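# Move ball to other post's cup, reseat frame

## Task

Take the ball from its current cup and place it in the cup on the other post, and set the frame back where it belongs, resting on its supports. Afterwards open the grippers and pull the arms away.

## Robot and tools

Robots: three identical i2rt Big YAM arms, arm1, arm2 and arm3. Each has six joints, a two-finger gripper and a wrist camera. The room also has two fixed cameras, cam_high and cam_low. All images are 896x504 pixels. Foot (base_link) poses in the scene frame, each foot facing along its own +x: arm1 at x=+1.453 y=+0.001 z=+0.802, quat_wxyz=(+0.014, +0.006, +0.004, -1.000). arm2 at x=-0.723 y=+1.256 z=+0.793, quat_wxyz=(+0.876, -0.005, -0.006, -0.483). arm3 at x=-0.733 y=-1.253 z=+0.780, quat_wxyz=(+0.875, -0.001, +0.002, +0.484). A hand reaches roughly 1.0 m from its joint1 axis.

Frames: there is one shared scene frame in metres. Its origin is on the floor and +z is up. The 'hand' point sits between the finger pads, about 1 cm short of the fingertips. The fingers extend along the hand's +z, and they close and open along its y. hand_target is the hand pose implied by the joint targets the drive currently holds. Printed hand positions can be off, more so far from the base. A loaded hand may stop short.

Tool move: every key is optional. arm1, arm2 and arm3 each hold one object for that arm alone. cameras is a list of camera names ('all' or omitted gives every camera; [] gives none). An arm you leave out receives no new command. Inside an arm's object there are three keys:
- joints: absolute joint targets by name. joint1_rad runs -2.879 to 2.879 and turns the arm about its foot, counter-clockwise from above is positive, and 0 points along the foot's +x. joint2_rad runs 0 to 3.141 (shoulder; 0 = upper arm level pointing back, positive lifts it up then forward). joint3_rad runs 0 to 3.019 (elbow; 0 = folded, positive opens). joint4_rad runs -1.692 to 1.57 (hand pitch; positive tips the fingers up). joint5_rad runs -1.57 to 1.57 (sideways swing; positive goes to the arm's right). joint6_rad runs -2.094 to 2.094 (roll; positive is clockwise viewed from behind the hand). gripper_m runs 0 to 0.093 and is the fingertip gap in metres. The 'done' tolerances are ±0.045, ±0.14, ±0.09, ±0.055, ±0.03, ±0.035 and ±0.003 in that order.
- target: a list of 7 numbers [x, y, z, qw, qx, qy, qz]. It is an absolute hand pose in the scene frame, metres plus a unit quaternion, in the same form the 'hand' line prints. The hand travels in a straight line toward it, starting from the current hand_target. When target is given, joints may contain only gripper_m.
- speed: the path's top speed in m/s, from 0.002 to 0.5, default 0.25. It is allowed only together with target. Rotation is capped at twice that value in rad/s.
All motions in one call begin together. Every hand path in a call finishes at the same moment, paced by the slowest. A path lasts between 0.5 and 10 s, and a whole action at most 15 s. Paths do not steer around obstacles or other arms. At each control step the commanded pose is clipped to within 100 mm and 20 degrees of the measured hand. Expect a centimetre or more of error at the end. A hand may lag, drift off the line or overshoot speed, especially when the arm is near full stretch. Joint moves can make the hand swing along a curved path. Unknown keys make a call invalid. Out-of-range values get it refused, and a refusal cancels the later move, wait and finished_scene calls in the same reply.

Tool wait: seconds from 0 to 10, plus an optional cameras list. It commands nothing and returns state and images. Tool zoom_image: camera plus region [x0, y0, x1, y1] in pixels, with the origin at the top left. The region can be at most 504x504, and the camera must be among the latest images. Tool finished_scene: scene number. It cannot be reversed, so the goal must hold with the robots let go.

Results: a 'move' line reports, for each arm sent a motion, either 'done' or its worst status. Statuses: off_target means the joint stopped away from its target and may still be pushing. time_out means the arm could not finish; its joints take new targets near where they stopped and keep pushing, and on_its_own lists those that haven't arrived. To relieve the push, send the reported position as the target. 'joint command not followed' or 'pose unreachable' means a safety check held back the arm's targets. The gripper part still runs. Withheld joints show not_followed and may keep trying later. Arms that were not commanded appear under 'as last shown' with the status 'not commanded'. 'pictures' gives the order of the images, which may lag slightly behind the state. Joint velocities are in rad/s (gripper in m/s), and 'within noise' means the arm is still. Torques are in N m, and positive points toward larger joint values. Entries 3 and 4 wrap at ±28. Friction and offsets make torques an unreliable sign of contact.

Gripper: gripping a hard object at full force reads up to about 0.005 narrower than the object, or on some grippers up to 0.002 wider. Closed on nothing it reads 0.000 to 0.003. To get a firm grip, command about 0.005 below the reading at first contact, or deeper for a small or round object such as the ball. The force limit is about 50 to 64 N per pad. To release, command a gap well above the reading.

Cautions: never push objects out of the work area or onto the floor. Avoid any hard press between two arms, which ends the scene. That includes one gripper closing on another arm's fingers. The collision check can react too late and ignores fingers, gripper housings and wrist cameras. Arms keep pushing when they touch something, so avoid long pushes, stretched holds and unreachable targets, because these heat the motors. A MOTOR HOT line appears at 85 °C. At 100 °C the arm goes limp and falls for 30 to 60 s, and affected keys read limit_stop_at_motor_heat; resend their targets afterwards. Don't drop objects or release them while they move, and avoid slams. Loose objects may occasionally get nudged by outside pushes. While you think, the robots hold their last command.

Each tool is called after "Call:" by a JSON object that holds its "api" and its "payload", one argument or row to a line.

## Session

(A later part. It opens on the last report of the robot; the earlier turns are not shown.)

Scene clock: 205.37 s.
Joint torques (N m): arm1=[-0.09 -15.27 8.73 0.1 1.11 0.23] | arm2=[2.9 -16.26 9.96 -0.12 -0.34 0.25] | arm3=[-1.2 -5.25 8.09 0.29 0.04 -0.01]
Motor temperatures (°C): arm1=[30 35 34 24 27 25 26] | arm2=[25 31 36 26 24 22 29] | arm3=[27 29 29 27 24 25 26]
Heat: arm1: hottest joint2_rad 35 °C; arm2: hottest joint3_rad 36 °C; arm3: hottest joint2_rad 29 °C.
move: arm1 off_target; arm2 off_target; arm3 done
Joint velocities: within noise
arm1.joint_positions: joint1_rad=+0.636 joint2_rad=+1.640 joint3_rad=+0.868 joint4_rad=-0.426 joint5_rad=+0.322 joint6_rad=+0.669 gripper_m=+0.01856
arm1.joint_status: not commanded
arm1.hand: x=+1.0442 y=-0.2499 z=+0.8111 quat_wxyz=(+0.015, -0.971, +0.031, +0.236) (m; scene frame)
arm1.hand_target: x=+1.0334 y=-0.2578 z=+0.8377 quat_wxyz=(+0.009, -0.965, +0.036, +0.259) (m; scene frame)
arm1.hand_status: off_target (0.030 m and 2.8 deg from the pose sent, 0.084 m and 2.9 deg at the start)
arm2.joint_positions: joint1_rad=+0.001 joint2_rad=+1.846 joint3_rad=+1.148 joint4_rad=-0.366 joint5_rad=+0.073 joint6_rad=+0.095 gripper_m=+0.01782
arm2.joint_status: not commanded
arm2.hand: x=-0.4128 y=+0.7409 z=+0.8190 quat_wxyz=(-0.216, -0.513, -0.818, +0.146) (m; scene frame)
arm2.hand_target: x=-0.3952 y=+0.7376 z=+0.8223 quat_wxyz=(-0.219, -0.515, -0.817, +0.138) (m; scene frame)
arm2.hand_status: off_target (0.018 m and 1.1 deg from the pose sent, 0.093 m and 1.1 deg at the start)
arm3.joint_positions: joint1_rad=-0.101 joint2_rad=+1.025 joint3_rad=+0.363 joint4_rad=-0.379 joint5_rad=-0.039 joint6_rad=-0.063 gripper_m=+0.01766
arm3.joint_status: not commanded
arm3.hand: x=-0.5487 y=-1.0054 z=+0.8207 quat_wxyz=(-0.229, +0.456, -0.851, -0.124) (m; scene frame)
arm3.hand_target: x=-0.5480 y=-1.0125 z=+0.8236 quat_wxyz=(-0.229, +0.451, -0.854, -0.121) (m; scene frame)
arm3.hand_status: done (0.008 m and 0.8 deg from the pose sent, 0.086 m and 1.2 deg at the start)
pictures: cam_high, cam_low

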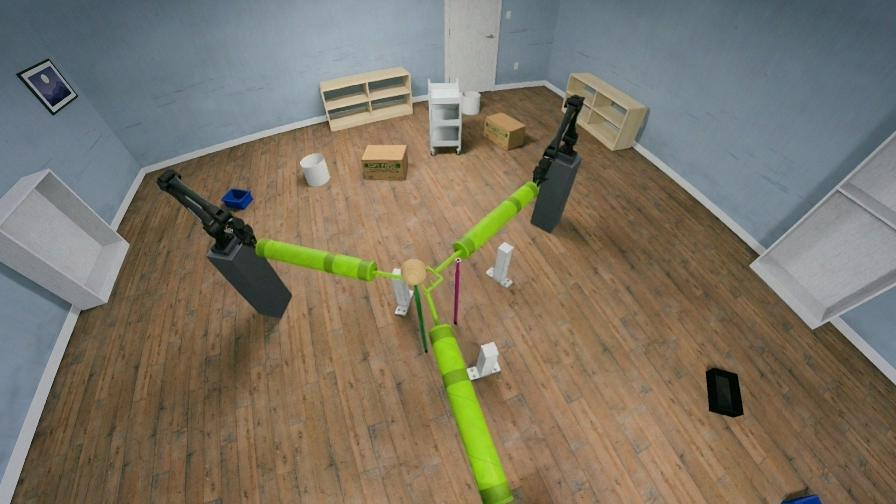

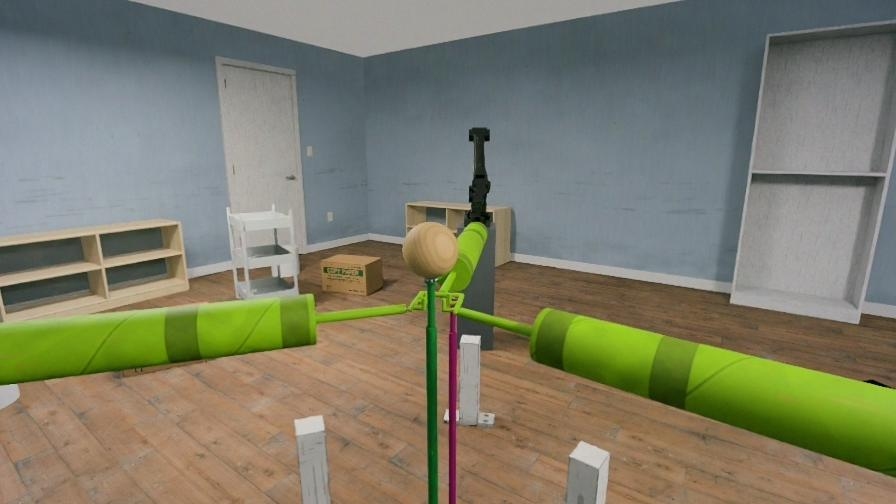

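Call:
{"api": "move", "payload": {
  "arm1": {"target":[1.06,-0.315,0.848,0.0095,-0.9652,0.0354,0.2586],"speed":0.08},
  "arm2": {"target":[-0.368,0.68,0.834,0.2189,0.5154,0.8169,-0.1381],"speed":0.08},
  "arm3": {"target":[-0.522,-1.07,0.832,0.2288,-0.4512,0.8541,0.1209],"speed":0.08},
  "cameras": ["cam_low","cam_high"]
}}

Call:
{"api": "zoom_image", "payload": {
  "camera": "cam_low",
  "region": [380, 210, 500, 330]
}}

Call:
{"api": "zoom_image", "payload": {
  "camera": "cam_high",
  "region": [390, 240, 480, 320]
}}

Scene clock: 216.33 s.
Joint torques (N m): arm1=[-0.32 -14.04 9.87 0.01 1.16 0.23] | arm2=[2.9 -18.55 10.84 -0.12 -0.38 0.19] | arm3=[-1.9 -4.25 8.54 0.18 0.03 -0.07]
Motor temperatures (°C): arm1=[30 35 35 24 28 25 26] | arm2=[25 31 38 26 24 22 29] | arm3=[27 29 31 27 24 25 27]
Heat: arm1: hottest joint2_rad 35 °C; arm2: hottest joint3_rad 38 °C; arm3: hottest joint3_rad 31 °C.
move: arm1 off_target; arm2 off_target; arm3 done
Joint velocities: within noise
arm1.joint_positions: joint1_rad=+0.778 joint2_rad=+1.645 joint3_rad=+0.933 joint4_rad=-0.524 joint5_rad=+0.375 joint6_rad=+0.808 gripper_m=+0.01856
arm1.joint_status: not commanded
arm1.hand: x=+1.0720 y=-0.3047 z=+0.8270 quat_wxyz=(+0.014, -0.970, +0.030, +0.240) (m; scene frame)
arm1.hand_target: x=+1.0604 y=-0.3146 z=+0.8481 quat_wxyz=(+0.009, -0.965, +0.036, +0.259) (m; scene frame)
arm1.hand_status: off_target (0.026 m and 2.3 deg from the pose sent, 0.076 m and 2.8 deg at the start)
arm2.joint_positions: joint1_rad=-0.013 joint2_rad=+1.960 joint3_rad=+1.365 joint4_rad=-0.473 joint5_rad=+0.066 joint6_rad=+0.087 gripper_m=+0.01782
arm2.joint_status: not commanded
arm2.hand: x=-0.3873 y=+0.6848 z=+0.8294 quat_wxyz=(-0.214, -0.515, -0.817, +0.145) (m; scene frame)
arm2.hand_target: x=-0.3683 y=+0.6809 z=+0.8343 quat_wxyz=(-0.219, -0.515, -0.817, +0.138) (m; scene frame)
arm2.hand_status: off_target (0.020 m and 1.0 deg from the pose sent, 0.077 m and 1.1 deg at the start)
arm3.joint_positions: joint1_rad=-0.383 joint2_rad=+0.919 joint3_rad=+0.342 joint4_rad=-0.487 joint5_rad=-0.183 joint6_rad=-0.311 gripper_m=+0.01766
arm3.joint_status: not commanded
arm3.hand: x=-0.5215 y=-1.0611 z=+0.8300 quat_wxyz=(-0.230, +0.457, -0.850, -0.126) (m; scene frame)
arm3.hand_target: x=-0.5219 y=-1.0695 z=+0.8315 quat_wxyz=(-0.229, +0.451, -0.854, -0.121) (m; scene frame)
arm3.hand_status: done (0.009 m and 1.0 deg from the pose sent, 0.071 m and 0.8 deg at the start)
pictures: cam_high, cam_low

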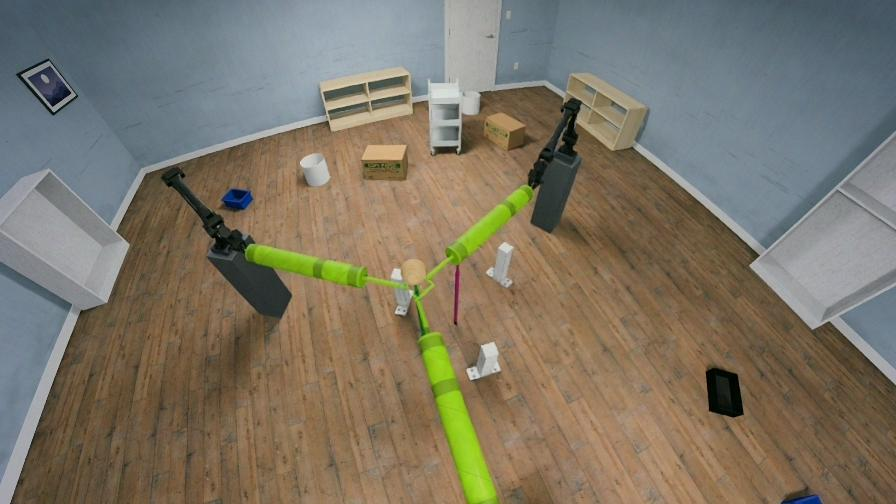

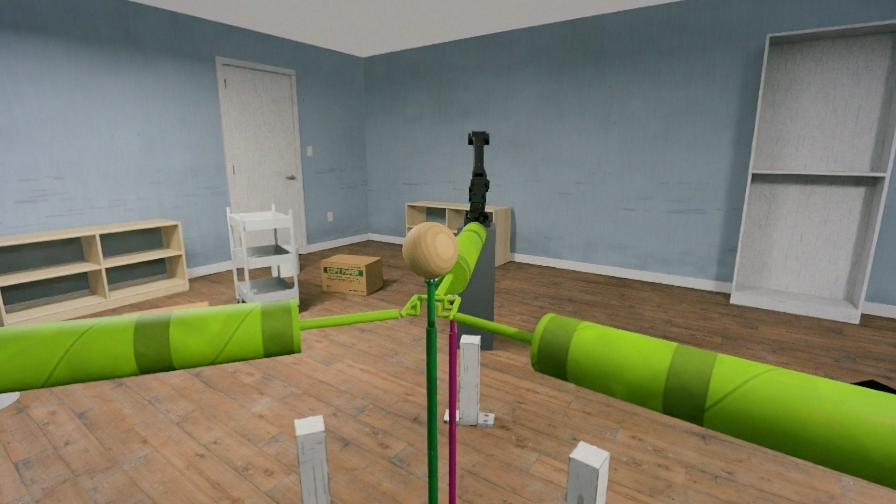

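Scaled by 4.200 from the camera's 896x504 image, which has a finer 1280x720 frame.

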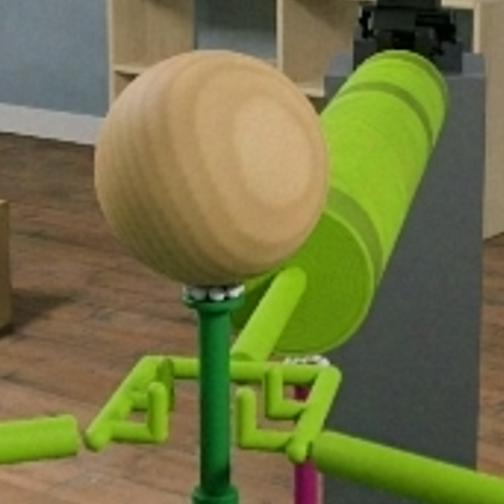

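Scaled by 5.600 from the camera's 896x504 image, which has a finer 1280x720 frame.

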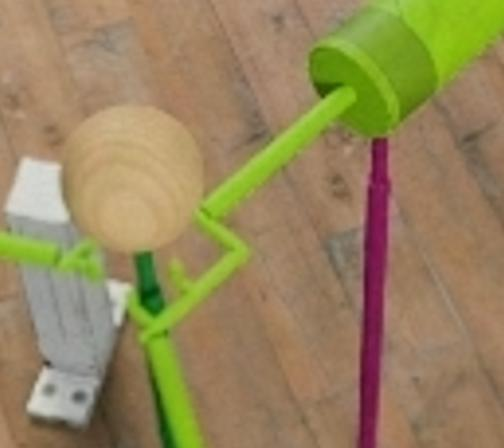

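Call:
{"api": "move", "payload": {
  "arm1": {"target":[1.055,-0.303,0.866,0.0095,-0.9652,0.0354,0.2586],"speed":0.06},
  "arm2": {"target":[-0.373,0.692,0.85,0.2189,0.5154,0.8169,-0.1381],"speed":0.06},
  "arm3": {"target":[-0.527,-1.058,0.848,0.2288,-0.4512,0.8541,0.1209],"speed":0.06},
  "cameras": ["cam_low","cam_high"]
}}

Call:
{"api": "zoom_image", "payload": {
  "camera": "cam_low",
  "region": [380, 210, 500, 330]
}}

Call:
{"api": "zoom_image", "payload": {
  "camera": "cam_high",
  "region": [390, 240, 480, 320]
}}

Scene clock: 237.97 s.
Joint torques (N m): arm1=[-2.14 -16.21 9.17 -0.36 0.84 0] | arm2=[3.14 -22.3 8.75 -0.25 -0.33 0.24] | arm3=[0.03 -3.78 11.03 -0.42 0.13 0.19]
Motor temperatures (°C): arm1=[30 34 35 24 29 25 27] | arm2=[25 35 40 26 24 22 29] | arm3=[27 29 32 27 24 25 27]
Heat: arm1: hottest joint3_rad 35 °C; arm2: hottest joint3_rad 40 °C; arm3: hottest joint3_rad 32 °C.
move: arm1 off_target; arm2 off_target; arm3 off_target
Joint velocities: within noise
arm1.joint_positions: joint1_rad=+0.772 joint2_rad=+1.631 joint3_rad=+0.945 joint4_rad=-0.548 joint5_rad=+0.375 joint6_rad=+0.804 gripper_m=+0.01856
arm1.joint_status: not commanded
arm1.hand: x=+1.0690 y=-0.3041 z=+0.8363 quat_wxyz=(+0.014, -0.970, +0.032, +0.241) (m; scene frame)
arm1.hand_target: x=+1.0553 y=-0.3027 z=+0.8654 quat_wxyz=(+0.010, -0.965, +0.036, +0.259) (m; scene frame)
arm1.hand_status: off_target (0.033 m and 2.2 deg from the pose sent, 0.043 m and 2.3 deg at the start)
arm2.joint_positions: joint1_rad=-0.015 joint2_rad=+1.961 joint3_rad=+1.366 joint4_rad=-0.489 joint5_rad=+0.066 joint6_rad=+0.086 gripper_m=+0.01782
arm2.joint_status: not commanded
arm2.hand: x=-0.3898 y=+0.6873 z=+0.8274 quat_wxyz=(-0.207, -0.516, -0.819, +0.142) (m; scene frame)
arm2.hand_target: x=-0.3733 y=+0.6922 z=+0.8497 quat_wxyz=(-0.219, -0.515, -0.817, +0.138) (m; scene frame)
arm2.hand_status: off_target (0.029 m and 1.5 deg from the pose sent, 0.026 m and 1.0 deg at the start)
arm3.joint_positions: joint1_rad=-0.345 joint2_rad=+0.887 joint3_rad=+0.348 joint4_rad=-0.527 joint5_rad=-0.156 joint6_rad=-0.281 gripper_m=+0.01766
arm3.joint_status: not commanded
arm3.hand: x=-0.5285 y=-1.0589 z=+0.8357 quat_wxyz=(-0.228, +0.458, -0.851, -0.121) (m; scene frame)
arm3.hand_target: x=-0.5267 y=-1.0577 z=+0.8475 quat_wxyz=(-0.229, +0.451, -0.854, -0.121) (m; scene frame)
arm3.hand_status: off_target (0.012 m and 0.8 deg from the pose sent, 0.019 m and 1.0 deg at the start)
pictures: cam_high, cam_low

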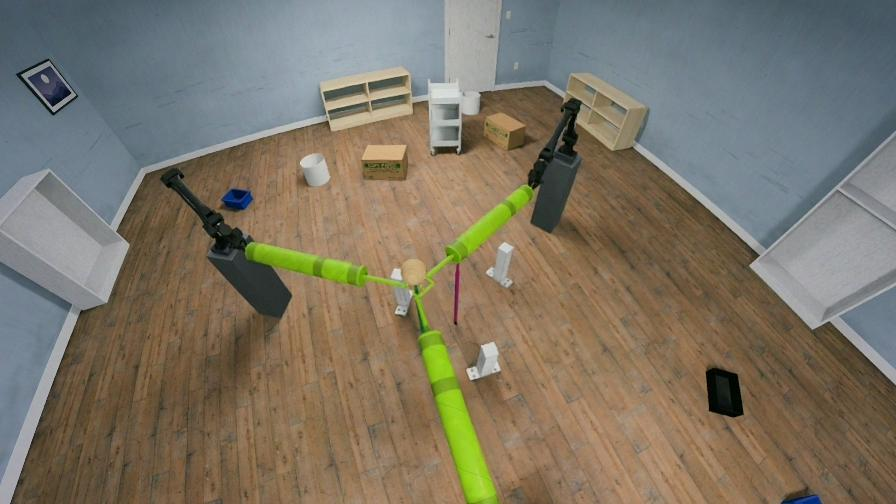

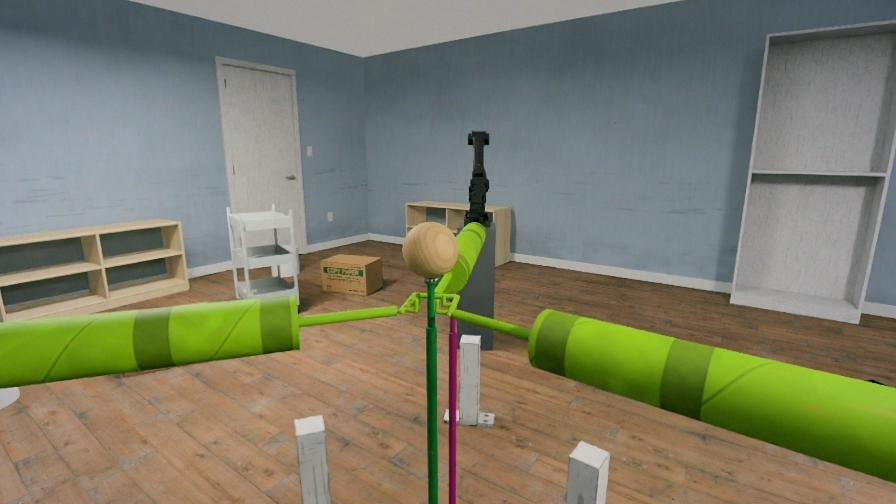

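Scaled by 4.200 from the camera's 896x504 image, which has a finer 1280x720 frame.

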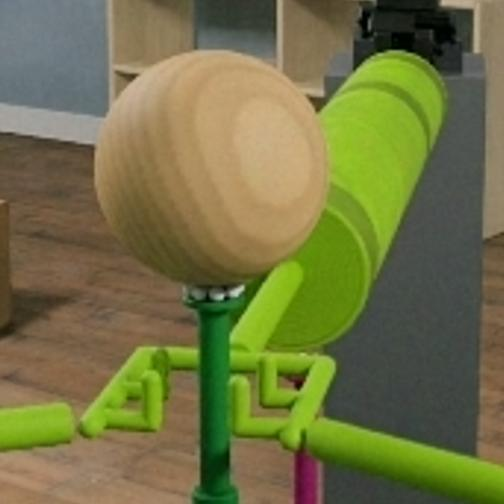

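Scaled by 5.600 from the camera's 896x504 image, which has a finer 1280x720 frame.

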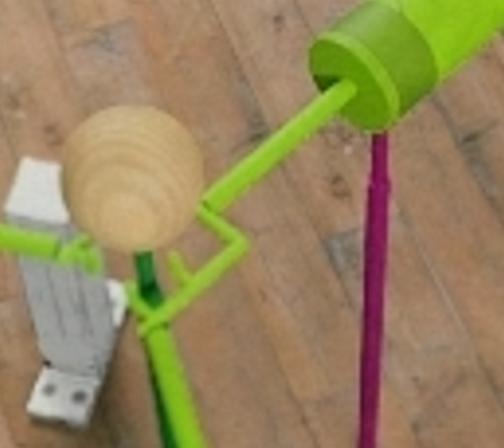

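Call:
{"api": "move", "payload": {
  "arm1": {"target":[1.05,-0.285,0.875,0.0095,-0.9652,0.0354,0.2586],"speed":0.06},
  "arm2": {"target":[-0.387,0.708,0.868,0.2189,0.5154,0.8169,-0.1381],"speed":0.06},
  "arm3": {"target":[-0.534,-1.042,0.862,0.2288,-0.4512,0.8541,0.1209],"speed":0.06},
  "cameras": ["cam_low","cam_high"]
}}

Call:
{"api": "zoom_image", "payload": {
  "camera": "cam_low",
  "region": [380, 210, 500, 330]
}}

Call:
{"api": "zoom_image", "payload": {
  "camera": "cam_high",
  "region": [390, 240, 480, 320]
}}

Scene clock: 249.50 s.
Joint torques (N m): arm1=[-2.67 -16.03 8.02 -0.06 0.78 -0.04] | arm2=[2.67 -23 7.01 0.29 -0.37 0.19] | arm3=[0.62 -3.72 11.81 -0.29 0.09 0.26]
Motor temperatures (°C): arm1=[30 35 37 24 29 25 27] | arm2=[25 37 39 26 24 22 29] | arm3=[27 28 33 27 23 25 27]
Heat: arm1: hottest joint3_rad 37 °C; arm2: hottest joint3_rad 39 °C; arm3: hottest joint3_rad 33 °C.
move: arm1 off_target; arm2 off_target; arm3 off_target
Joint velocities: within noise
arm1.joint_positions: joint1_rad=+0.741 joint2_rad=+1.597 joint3_rad=+0.945 joint4_rad=-0.559 joint5_rad=+0.362 joint6_rad=+0.771 gripper_m=+0.01856
arm1.joint_status: not commanded
arm1.hand: x=+1.0604 y=-0.2939 z=+0.8505 quat_wxyz=(+0.009, -0.969, +0.032, +0.244) (m; scene frame)
arm1.hand_target: x=+1.0503 y=-0.2852 z=+0.8743 quat_wxyz=(+0.010, -0.965, +0.036, +0.259) (m; scene frame)
arm1.hand_status: off_target (0.028 m and 1.7 deg from the pose sent, 0.047 m and 2.2 deg at the start)
arm2.joint_positions: joint1_rad=-0.015 joint2_rad=+1.909 joint3_rad=+1.338 joint4_rad=-0.520 joint5_rad=+0.064 joint6_rad=+0.086 gripper_m=+0.01782
arm2.joint_status: not commanded
arm2.hand: x=-0.3967 y=+0.6994 z=+0.8443 quat_wxyz=(-0.204, -0.516, -0.820, +0.140) (m; scene frame)
arm2.hand_target: x=-0.3871 y=+0.7077 z=+0.8674 quat_wxyz=(-0.219, -0.515, -0.817, +0.138) (m; scene frame)
arm2.hand_status: off_target (0.027 m and 1.8 deg from the pose sent, 0.046 m and 1.5 deg at the start)
arm3.joint_positions: joint1_rad=-0.268 joint2_rad=+0.876 joint3_rad=+0.375 joint4_rad=-0.567 joint5_rad=-0.114 joint6_rad=-0.213 gripper_m=+0.01766
arm3.joint_status: not commanded
arm3.hand: x=-0.5364 y=-1.0464 z=+0.8453 quat_wxyz=(-0.224, +0.458, -0.852, -0.118) (m; scene frame)
arm3.hand_target: x=-0.5338 y=-1.0417 z=+0.8613 quat_wxyz=(-0.229, +0.451, -0.854, -0.121) (m; scene frame)
arm3.hand_status: off_target (0.017 m and 1.1 deg from the pose sent, 0.032 m and 0.9 deg at the start)
pictures: cam_high, cam_low

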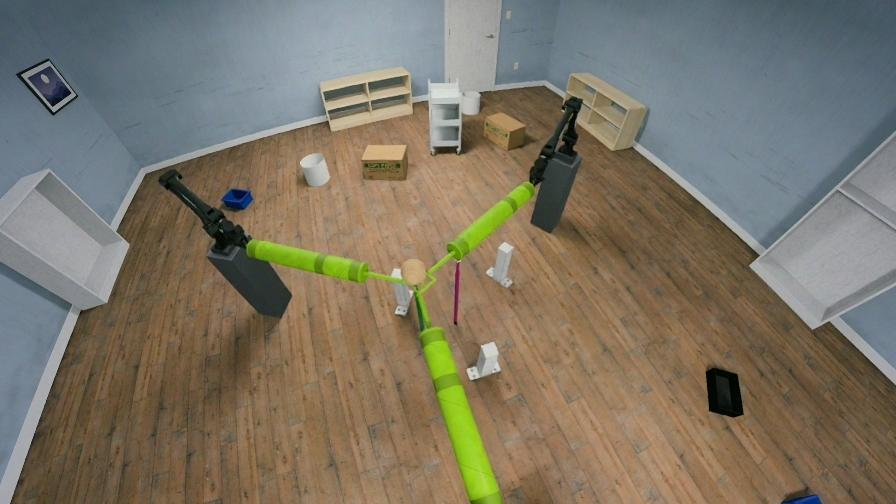

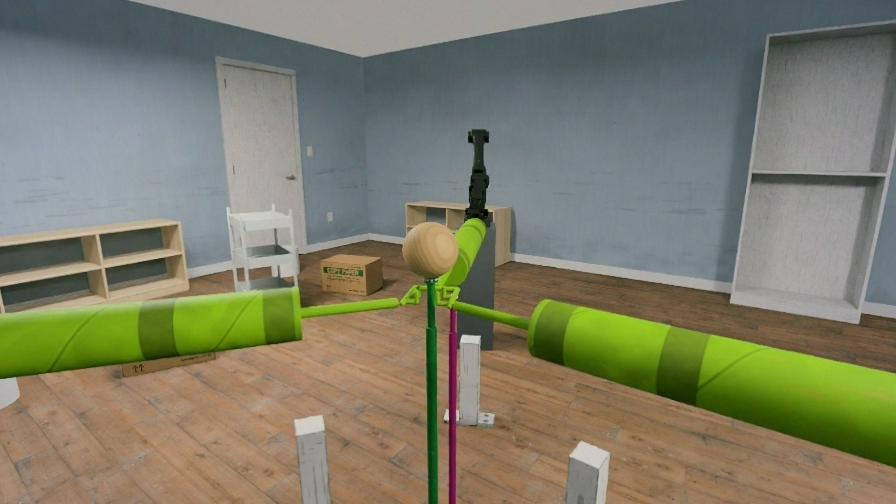

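Scaled by 4.200 from the camera's 896x504 image, which has a finer 1280x720 frame.

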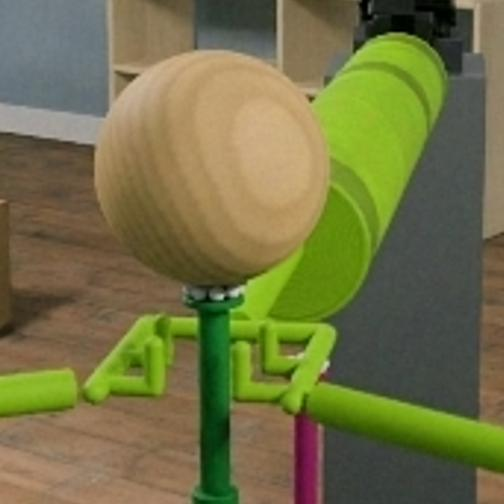

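Scaled by 5.600 from the camera's 896x504 image, which has a finer 1280x720 frame.

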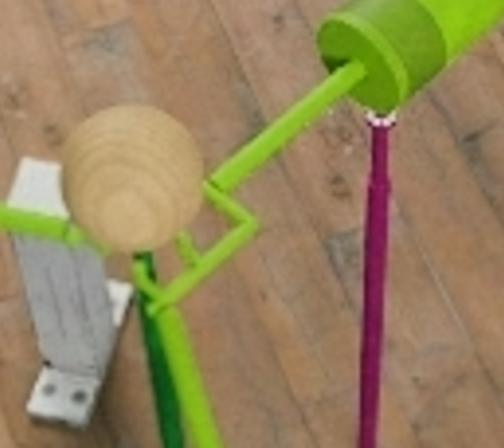

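Call:
{"api": "move", "payload": {
  "arm1": {"target":[1.055,-0.284,0.925,0.0095,-0.9652,0.0354,0.2586],"speed":0.05},
  "arm2": {"target":[-0.381,0.709,0.923,0.2189,0.5154,0.8169,-0.1381],"speed":0.05},
  "arm3": {"target":[-0.529,-1.041,0.915,0.2288,-0.4512,0.8541,0.1209],"speed":0.05},
  "cameras": ["cam_low","cam_high"]
}}

Call:
{"api": "zoom_image", "payload": {
  "camera": "cam_low",
  "region": [380, 200, 500, 320]
}}

Call:
{"api": "zoom_image", "payload": {
  "camera": "cam_high",
  "region": [390, 220, 480, 300]
}}

Scene clock: 261.47 s.
Joint torques (N m): arm1=[-1.44 -15.91 10.48 -0.8 0.81 0.12] | arm2=[3.6 -22.89 10.7 -0.77 -0.21 0.27] | arm3=[-0.56 -4.25 13.2 -0.77 0.03 0.13]
Motor temperatures (°C): arm1=[30 34 37 24 28 25 27] | arm2=[25 40 39 26 24 22 29] | arm3=[27 28 36 27 23 25 27]
Heat: arm1: hottest joint3_rad 37 °C; arm2: hottest joint2_rad 40 °C; arm3: hottest joint3_rad 36 °C.
move: arm1 off_target; arm2 off_target; arm3 off_target
Joint velocities: within noise
arm1.joint_positions: joint1_rad=+0.729 joint2_rad=+1.517 joint3_rad=+0.976 joint4_rad=-0.682 joint5_rad=+0.363 joint6_rad=+0.760 gripper_m=+0.01856
arm1.joint_status: not commanded
arm1.hand: x=+1.0632 y=-0.2832 z=+0.8897 quat_wxyz=(+0.017, -0.970, +0.031, +0.241) (m; scene frame)
arm1.hand_target: x=+1.0553 y=-0.2836 z=+0.9241 quat_wxyz=(+0.009, -0.965, +0.036, +0.259) (m; scene frame)
arm1.hand_status: off_target (0.036 m and 2.3 deg from the pose sent, 0.075 m and 1.7 deg at the start)
arm2.joint_positions: joint1_rad=-0.015 joint2_rad=+1.852 joint3_rad=+1.362 joint4_rad=-0.625 joint5_rad=+0.064 joint6_rad=+0.086 gripper_m=+0.01782
arm2.joint_status: not commanded
arm2.hand: x=-0.4013 y=+0.7073 z=+0.8786 quat_wxyz=(-0.194, -0.518, -0.822, +0.134) (m; scene frame)
arm2.hand_target: x=-0.3818 y=+0.7098 z=+0.9222 quat_wxyz=(-0.220, -0.515, -0.817, +0.138) (m; scene frame)
arm2.hand_status: off_target (0.049 m and 2.9 deg from the pose sent, 0.081 m and 1.8 deg at the start)
arm3.joint_positions: joint1_rad=-0.268 joint2_rad=+0.824 joint3_rad=+0.486 joint4_rad=-0.737 joint5_rad=-0.118 joint6_rad=-0.212 gripper_m=+0.01766
arm3.joint_status: not commanded
arm3.hand: x=-0.5321 y=-1.0412 z=+0.8908 quat_wxyz=(-0.219, +0.458, -0.853, -0.119) (m; scene frame)
arm3.hand_target: x=-0.5288 y=-1.0405 z=+0.9137 quat_wxyz=(-0.229, +0.451, -0.854, -0.121) (m; scene frame)
arm3.hand_status: off_target (0.024 m and 1.4 deg from the pose sent, 0.070 m and 1.1 deg at the start)
pictures: cam_high, cam_low

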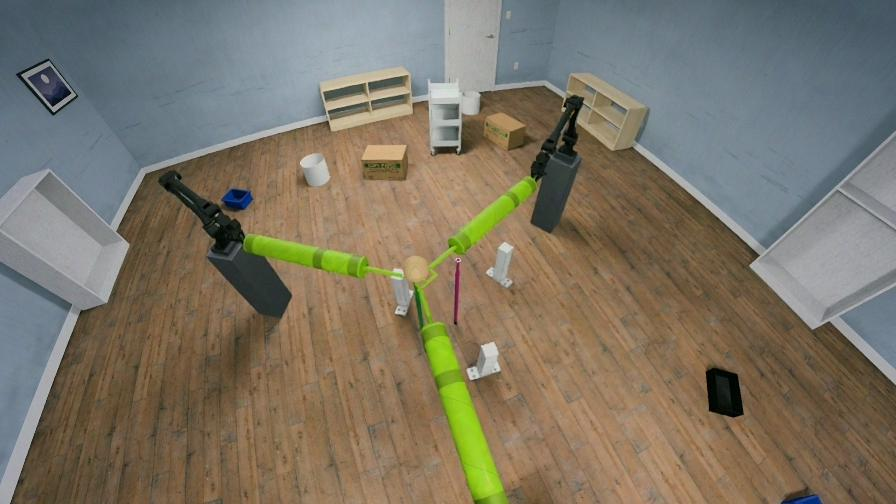

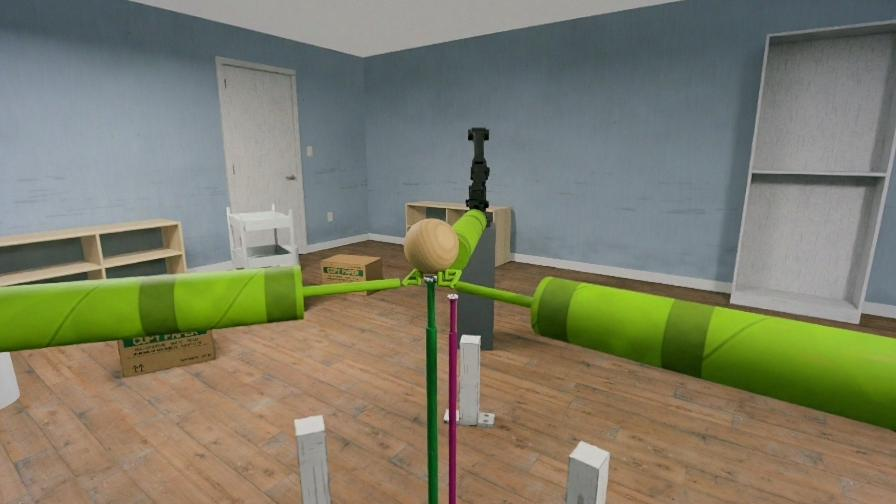

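Scaled by 4.200 from the camera's 896x504 image, which has a finer 1280x720 frame.

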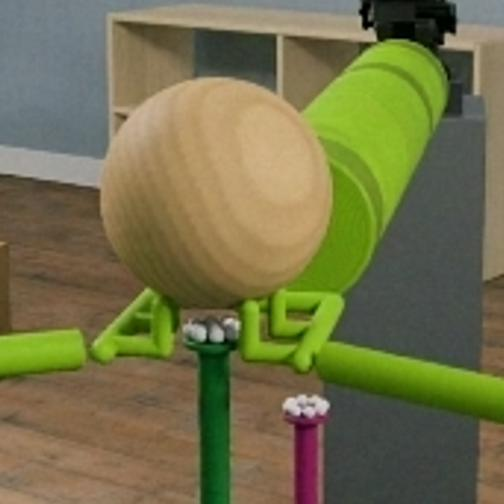

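Scaled by 5.600 from the camera's 896x504 image, which has a finer 1280x720 frame.

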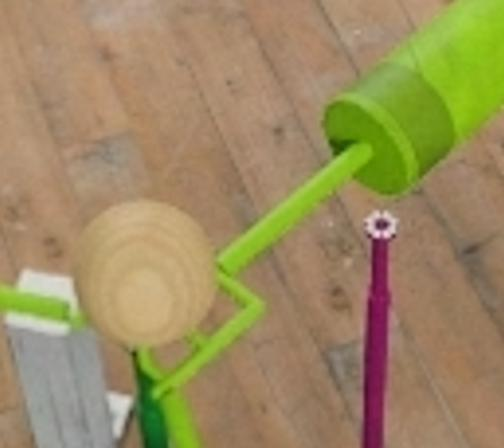

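Call:
{"api": "move", "payload": {
  "arm1": {"target":[1.055,-0.284,0.965,0.0095,-0.9652,0.0354,0.2586],"speed":0.06},
  "arm2": {"target":[-0.381,0.709,0.98,0.2189,0.5154,0.8169,-0.1381],"speed":0.06},
  "arm3": {"target":[-0.529,-1.041,0.954,0.2288,-0.4512,0.8541,0.1209],"speed":0.06},
  "cameras": ["cam_low"]
}}

Call:
{"api": "zoom_image", "payload": {
  "camera": "cam_low",
  "region": [380, 180, 500, 300]
}}

Scene clock: 271.23 s.
Joint torques (N m): arm1=[-1.2 -15.5 11.52 -0.84 0.79 0.12] | arm2=[3.55 -23 11.99 -0.55 -0.23 0.27] | arm3=[-0.44 -4.48 14.13 -0.9 0.07 0.13]
Motor temperatures (°C): arm1=[30 34 37 24 28 25 27] | arm2=[25 40 42 26 23 22 29] | arm3=[27 28 39 27 23 25 27]
Heat: arm1: hottest joint3_rad 37 °C; arm2: hottest joint3_rad 42 °C; arm3: hottest joint3_rad 39 °C.
move: arm1 off_target; arm2 off_target; arm3 off_target
Joint velocities: within noise
arm1.joint_positions: joint1_rad=+0.729 joint2_rad=+1.472 joint3_rad=+1.033 joint4_rad=-0.793 joint5_rad=+0.363 joint6_rad=+0.760 gripper_m=+0.01856
arm1.joint_status: not commanded
arm1.hand: x=+1.0633 y=-0.2830 z=+0.9254 quat_wxyz=(+0.019, -0.971, +0.031, +0.238) (m; scene frame)
arm1.hand_target: x=+1.0556 y=-0.2834 z=+0.9640 quat_wxyz=(+0.009, -0.965, +0.036, +0.259) (m; scene frame)
arm1.hand_status: off_target (0.040 m and 2.8 deg from the pose sent, 0.076 m and 2.3 deg at the start)
arm2.joint_positions: joint1_rad=-0.015 joint2_rad=+1.808 joint3_rad=+1.439 joint4_rad=-0.766 joint5_rad=+0.064 joint6_rad=+0.086 gripper_m=+0.01782
arm2.joint_status: not commanded
arm2.hand: x=-0.4020 y=+0.7087 z=+0.9254 quat_wxyz=(-0.185, -0.519, -0.825, +0.130) (m; scene frame)
arm2.hand_target: x=-0.3824 y=+0.7106 z=+0.9790 quat_wxyz=(-0.220, -0.515, -0.817, +0.138) (m; scene frame)
arm2.hand_status: off_target (0.058 m and 4.1 deg from the pose sent, 0.103 m and 3.0 deg at the start)
arm3.joint_positions: joint1_rad=-0.268 joint2_rad=+0.795 joint3_rad=+0.568 joint4_rad=-0.858 joint5_rad=-0.119 joint6_rad=-0.212 gripper_m=+0.01766
arm3.joint_status: not commanded
arm3.hand: x=-0.5318 y=-1.0407 z=+0.9244 quat_wxyz=(-0.215, +0.459, -0.854, -0.118) (m; scene frame)
arm3.hand_target: x=-0.5289 y=-1.0406 z=+0.9525 quat_wxyz=(-0.229, +0.451, -0.854, -0.121) (m; scene frame)
arm3.hand_status: off_target (0.030 m and 1.9 deg from the pose sent, 0.063 m and 1.4 deg at the start)
pictures: cam_low

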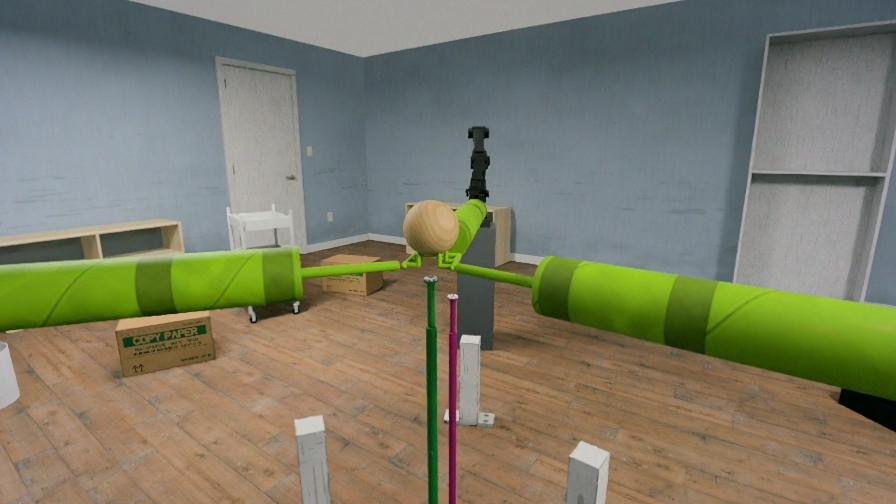

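Scaled by 4.200 from the camera's 896x504 image, which has a finer 1280x720 frame.

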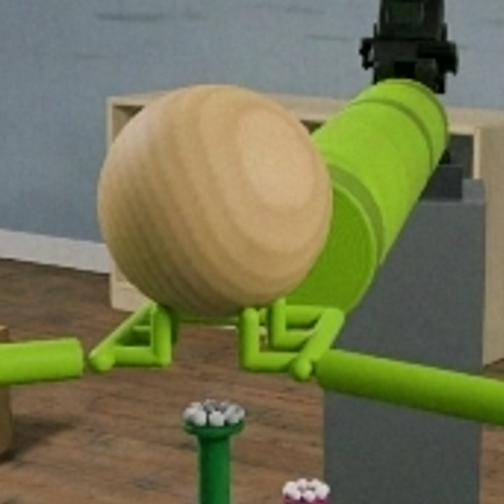

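Call:
{"api": "move", "payload": {
  "arm1": {"target":[0.995,-0.157,0.965,0.0095,-0.9652,0.0354,0.2586],"speed":0.07},
  "arm2": {"target":[-0.447,0.843,0.955,0.2189,0.5154,0.8169,-0.1381],"speed":0.07},
  "arm3": {"target":[-0.591,-0.912,0.956,0.2288,-0.4512,0.8541,0.1209],"speed":0.07},
  "cameras": []
}}

Call:
{"api": "move", "payload": {
  "arm1": {"target":[0.932,-0.03,0.965,0.0095,-0.9652,0.0354,0.2586],"speed":0.07},
  "arm2": {"target":[-0.511,0.965,0.945,0.2189,0.5154,0.8169,-0.1381],"speed":0.07},
  "arm3": {"target":[-0.653,-0.785,0.958,0.2288,-0.4512,0.8541,0.1209],"speed":0.07}
}}

Call:
{"api": "zoom_image", "payload": {
  "camera": "cam_low",
  "region": [390, 190, 510, 310]
}}

Call:
{"api": "zoom_image", "payload": {
  "camera": "cam_high",
  "region": [410, 200, 500, 280]
}}

Scene clock: 284.67 s.
Joint torques (N m): arm1=[-2.37 -14.97 8.72 0.91 0.41 0.03] | arm2=[4.42 -17.2 6.99 0.58 -0.19 0.37] | arm3=[0.56 -5.19 13.57 0.24 0.47 0.22]
Motor temperatures (°C): arm1=[30 34 37 24 28 25 27] | arm2=[25 38 43 26 23 22 30] | arm3=[27 28 40 27 23 25 27]
Heat: arm1: hottest joint3_rad 37 °C; arm2: hottest joint3_rad 43 °C; arm3: hottest joint3_rad 40 °C.
move: arm1 off_target; arm2 off_target; arm3 off_target
Joint velocities: within noise
arm1.joint_positions: joint1_rad=+0.404 joint2_rad=+1.410 joint3_rad=+0.999 joint4_rad=-0.725 joint5_rad=+0.227 joint6_rad=+0.448 gripper_m=+0.01856
arm1.joint_status: not commanded
arm1.hand: x=+0.9987 y=-0.1661 z=+0.9388 quat_wxyz=(+0.013, -0.971, +0.031, +0.236) (m; scene frame)
arm1.hand_target: x=+0.9952 y=-0.1571 z=+0.9642 quat_wxyz=(+0.010, -0.965, +0.036, +0.259) (m; scene frame)
arm1.hand_status: off_target (0.028 m and 2.8 deg from the pose sent, 0.149 m and 2.8 deg at the start)
arm2.joint_positions: joint1_rad=+0.017 joint2_rad=+1.467 joint3_rad=+1.032 joint4_rad=-0.672 joint5_rad=+0.083 joint6_rad=+0.112 gripper_m=+0.01782
arm2.joint_status: not commanded
arm2.hand: x=-0.4593 y=+0.8266 z=+0.9349 quat_wxyz=(-0.197, -0.517, -0.822, +0.139) (m; scene frame)
arm2.hand_target: x=-0.4474 y=+0.8423 z=+0.9539 quat_wxyz=(-0.219, -0.515, -0.817, +0.137) (m; scene frame)
arm2.hand_status: off_target (0.029 m and 2.6 deg from the pose sent, 0.145 m and 4.1 deg at the start)
arm3.joint_positions: joint1_rad=+0.221 joint2_rad=+1.020 joint3_rad=+0.708 joint4_rad=-0.775 joint5_rad=+0.127 joint6_rad=+0.213 gripper_m=+0.01766
arm3.joint_status: not commanded
arm3.hand: x=-0.5928 y=-0.9218 z=+0.9329 quat_wxyz=(-0.218, +0.460, -0.854, -0.111) (m; scene frame)
arm3.hand_target: x=-0.5911 y=-0.9125 z=+0.9557 quat_wxyz=(-0.229, +0.451, -0.854, -0.121) (m; scene frame)
arm3.hand_status: off_target (0.025 m and 1.9 deg from the pose sent, 0.145 m and 1.9 deg at the start)
pictures: none
No camera images: "cameras" was empty.

Scene clock: 287.30 s.
Joint torques (N m): arm1=[-2.26 -13.57 12 0.51 0.08 0.08] | arm2=[3.19 -10.46 7.53 -0.09 -0.11 0.29] | arm3=[1.85 -9.47 13.27 -0.05 0.51 0.36]
Motor temperatures (°C): arm1=[30 34 37 24 28 25 27] | arm2=[25 38 43 26 23 22 30] | arm3=[27 28 40 27 23 25 27]
Heat: arm1: hottest joint3_rad 37 °C; arm2: hottest joint3_rad 43 °C; arm3: hottest joint3_rad 40 °C.
move: arm1 off_target; arm2 off_target; arm3 off_target
Joint velocities: within noise
arm1.joint_positions: joint1_rad=+0.068 joint2_rad=+1.452 joint3_rad=+1.025 joint4_rad=-0.664 joint5_rad=+0.070 joint6_rad=+0.148 gripper_m=+0.01856
arm1.joint_status: not commanded
arm1.hand: x=+0.9470 y=-0.0371 z=+0.9343 quat_wxyz=(+0.009, -0.972, +0.032, +0.235) (m; scene frame)
arm1.hand_target: x=+0.9332 y=-0.0299 z=+0.9650 quat_wxyz=(+0.010, -0.965, +0.035, +0.259) (m; scene frame)
arm1.hand_status: off_target (0.035 m and 2.9 deg from the pose sent, 0.154 m and 2.8 deg at the start)
arm2.joint_positions: joint1_rad=+0.097 joint2_rad=+1.084 joint3_rad=+0.697 joint4_rad=-0.704 joint5_rad=+0.114 joint6_rad=+0.178 gripper_m=+0.01782
arm2.joint_status: not commanded
arm2.hand: x=-0.5123 y=+0.9525 z=+0.9346 quat_wxyz=(-0.208, -0.513, -0.821, +0.141) (m; scene frame)
arm2.hand_target: x=-0.5110 y=+0.9642 z=+0.9442 quat_wxyz=(-0.219, -0.515, -0.817, +0.138) (m; scene frame)
arm2.hand_status: off_target (0.016 m and 1.4 deg from the pose sent, 0.148 m and 2.6 deg at the start)
arm3.joint_positions: joint1_rad=+0.460 joint2_rad=+1.348 joint3_rad=+0.971 joint4_rad=-0.750 joint5_rad=+0.248 joint6_rad=+0.430 gripper_m=+0.01766
arm3.joint_status: not commanded
arm3.hand: x=-0.6447 y=-0.7964 z=+0.9345 quat_wxyz=(-0.223, +0.459, -0.854, -0.107) (m; scene frame)
arm3.hand_target: x=-0.6530 y=-0.7857 z=+0.9579 quat_wxyz=(-0.229, +0.451, -0.854, -0.122) (m; scene frame)
arm3.hand_status: off_target (0.027 m and 2.0 deg from the pose sent, 0.152 m and 2.0 deg at the start)
pictures: arm1_cam_wrist, arm2_cam_wrist, arm3_cam_wrist, cam_high, cam_low
camera_calibration:
arm1_cam_wrist: T_world_to_cam=[[0.0695219, 0.997268, 0.0249711, -0.0540066], [0.984666, -0.0726151, 0.158619, -1.08095], [0.159999, 0.0135607, -0.987024, 0.895947], [0, 0, 0, 1]] pos_world=[0.924781, -0.0367841, 1.05713]
arm2_cam_wrist: T_world_to_cam=[[-0.902867, -0.429401, 0.0211376, -0.0748457], [-0.424938, 0.898787, 0.107743, -1.16662], [-0.0652633, 0.0882956, -0.993954, 0.935196], [0, 0, 0, 1]] pos_world=[-0.502284, 0.933832, 1.05682]
arm3_cam_wrist: T_world_to_cam=[[0.83486, -0.550017, 0.022117, 0.0792675], [-0.547581, -0.825715, 0.135464, -1.13391], [-0.0562449, -0.125204, -0.990535, 0.915794], [0, 0, 0, 1]] pos_world=[-0.635578, -0.77803, 1.05898]

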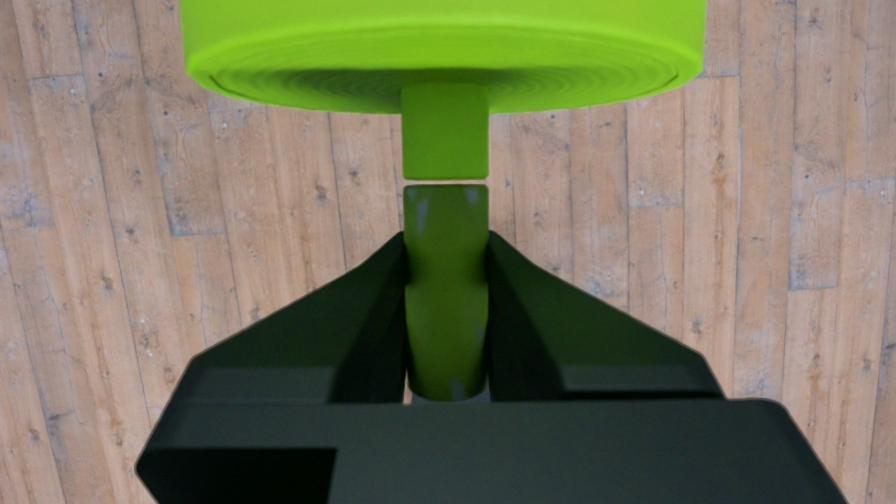

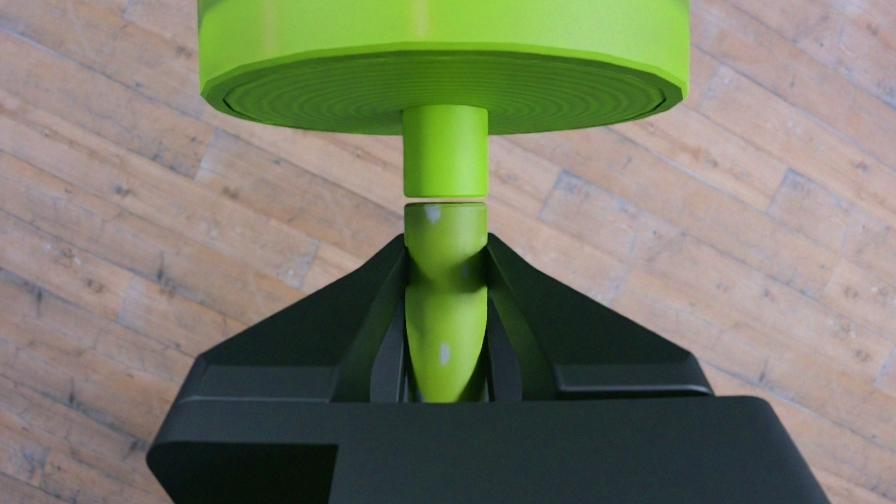

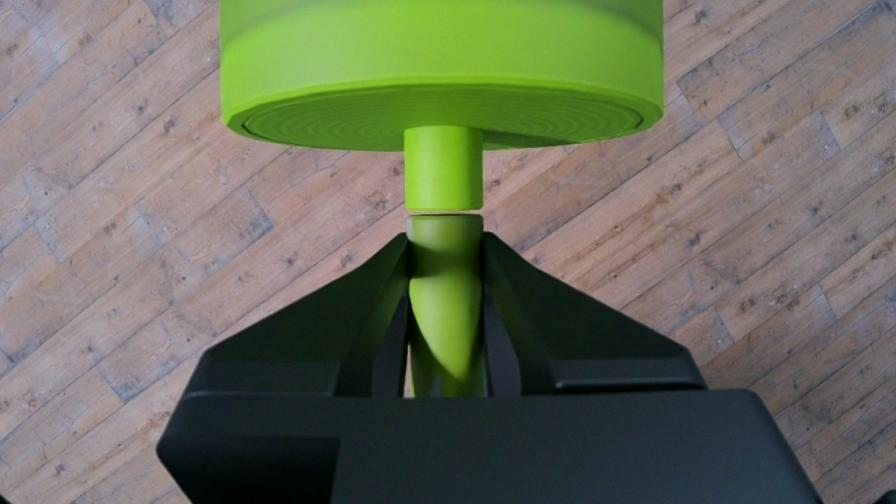

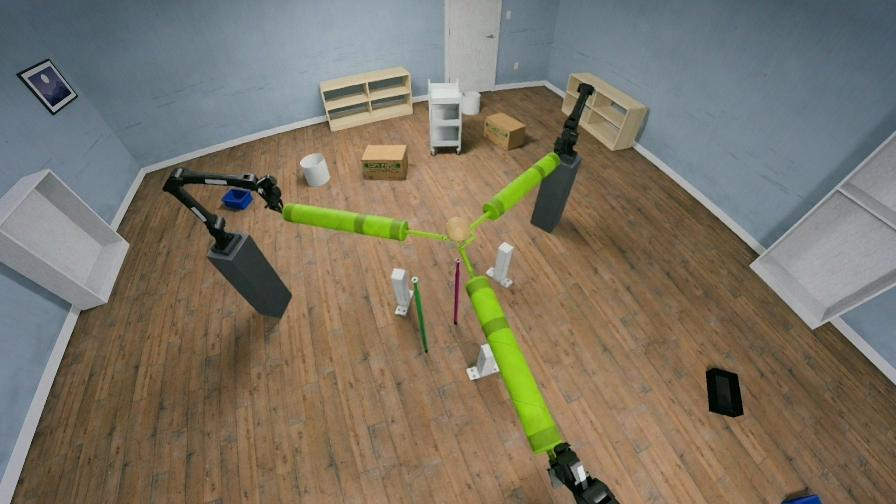

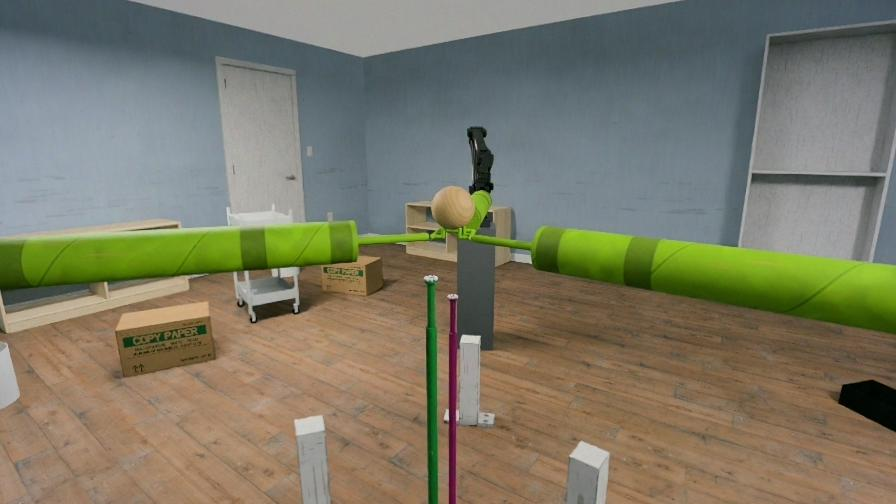

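Scaled by 4.200 from the camera's 896x504 image, which has a finer 1280x720 frame.

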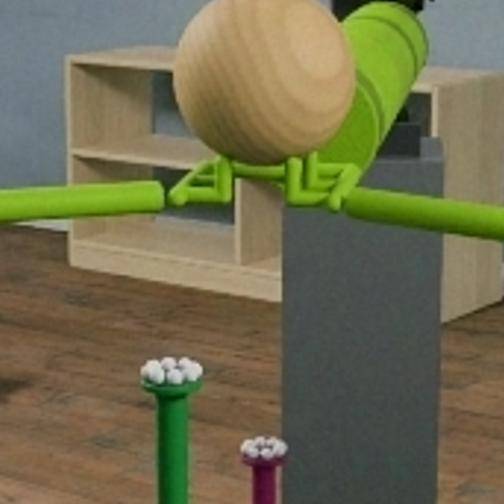

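Scaled by 5.600 from the camera's 896x504 image, which has a finer 1280x720 frame.

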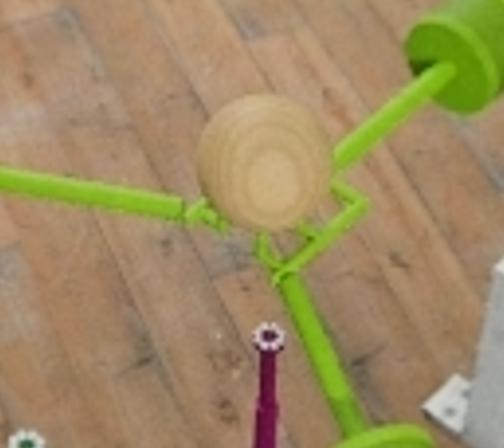

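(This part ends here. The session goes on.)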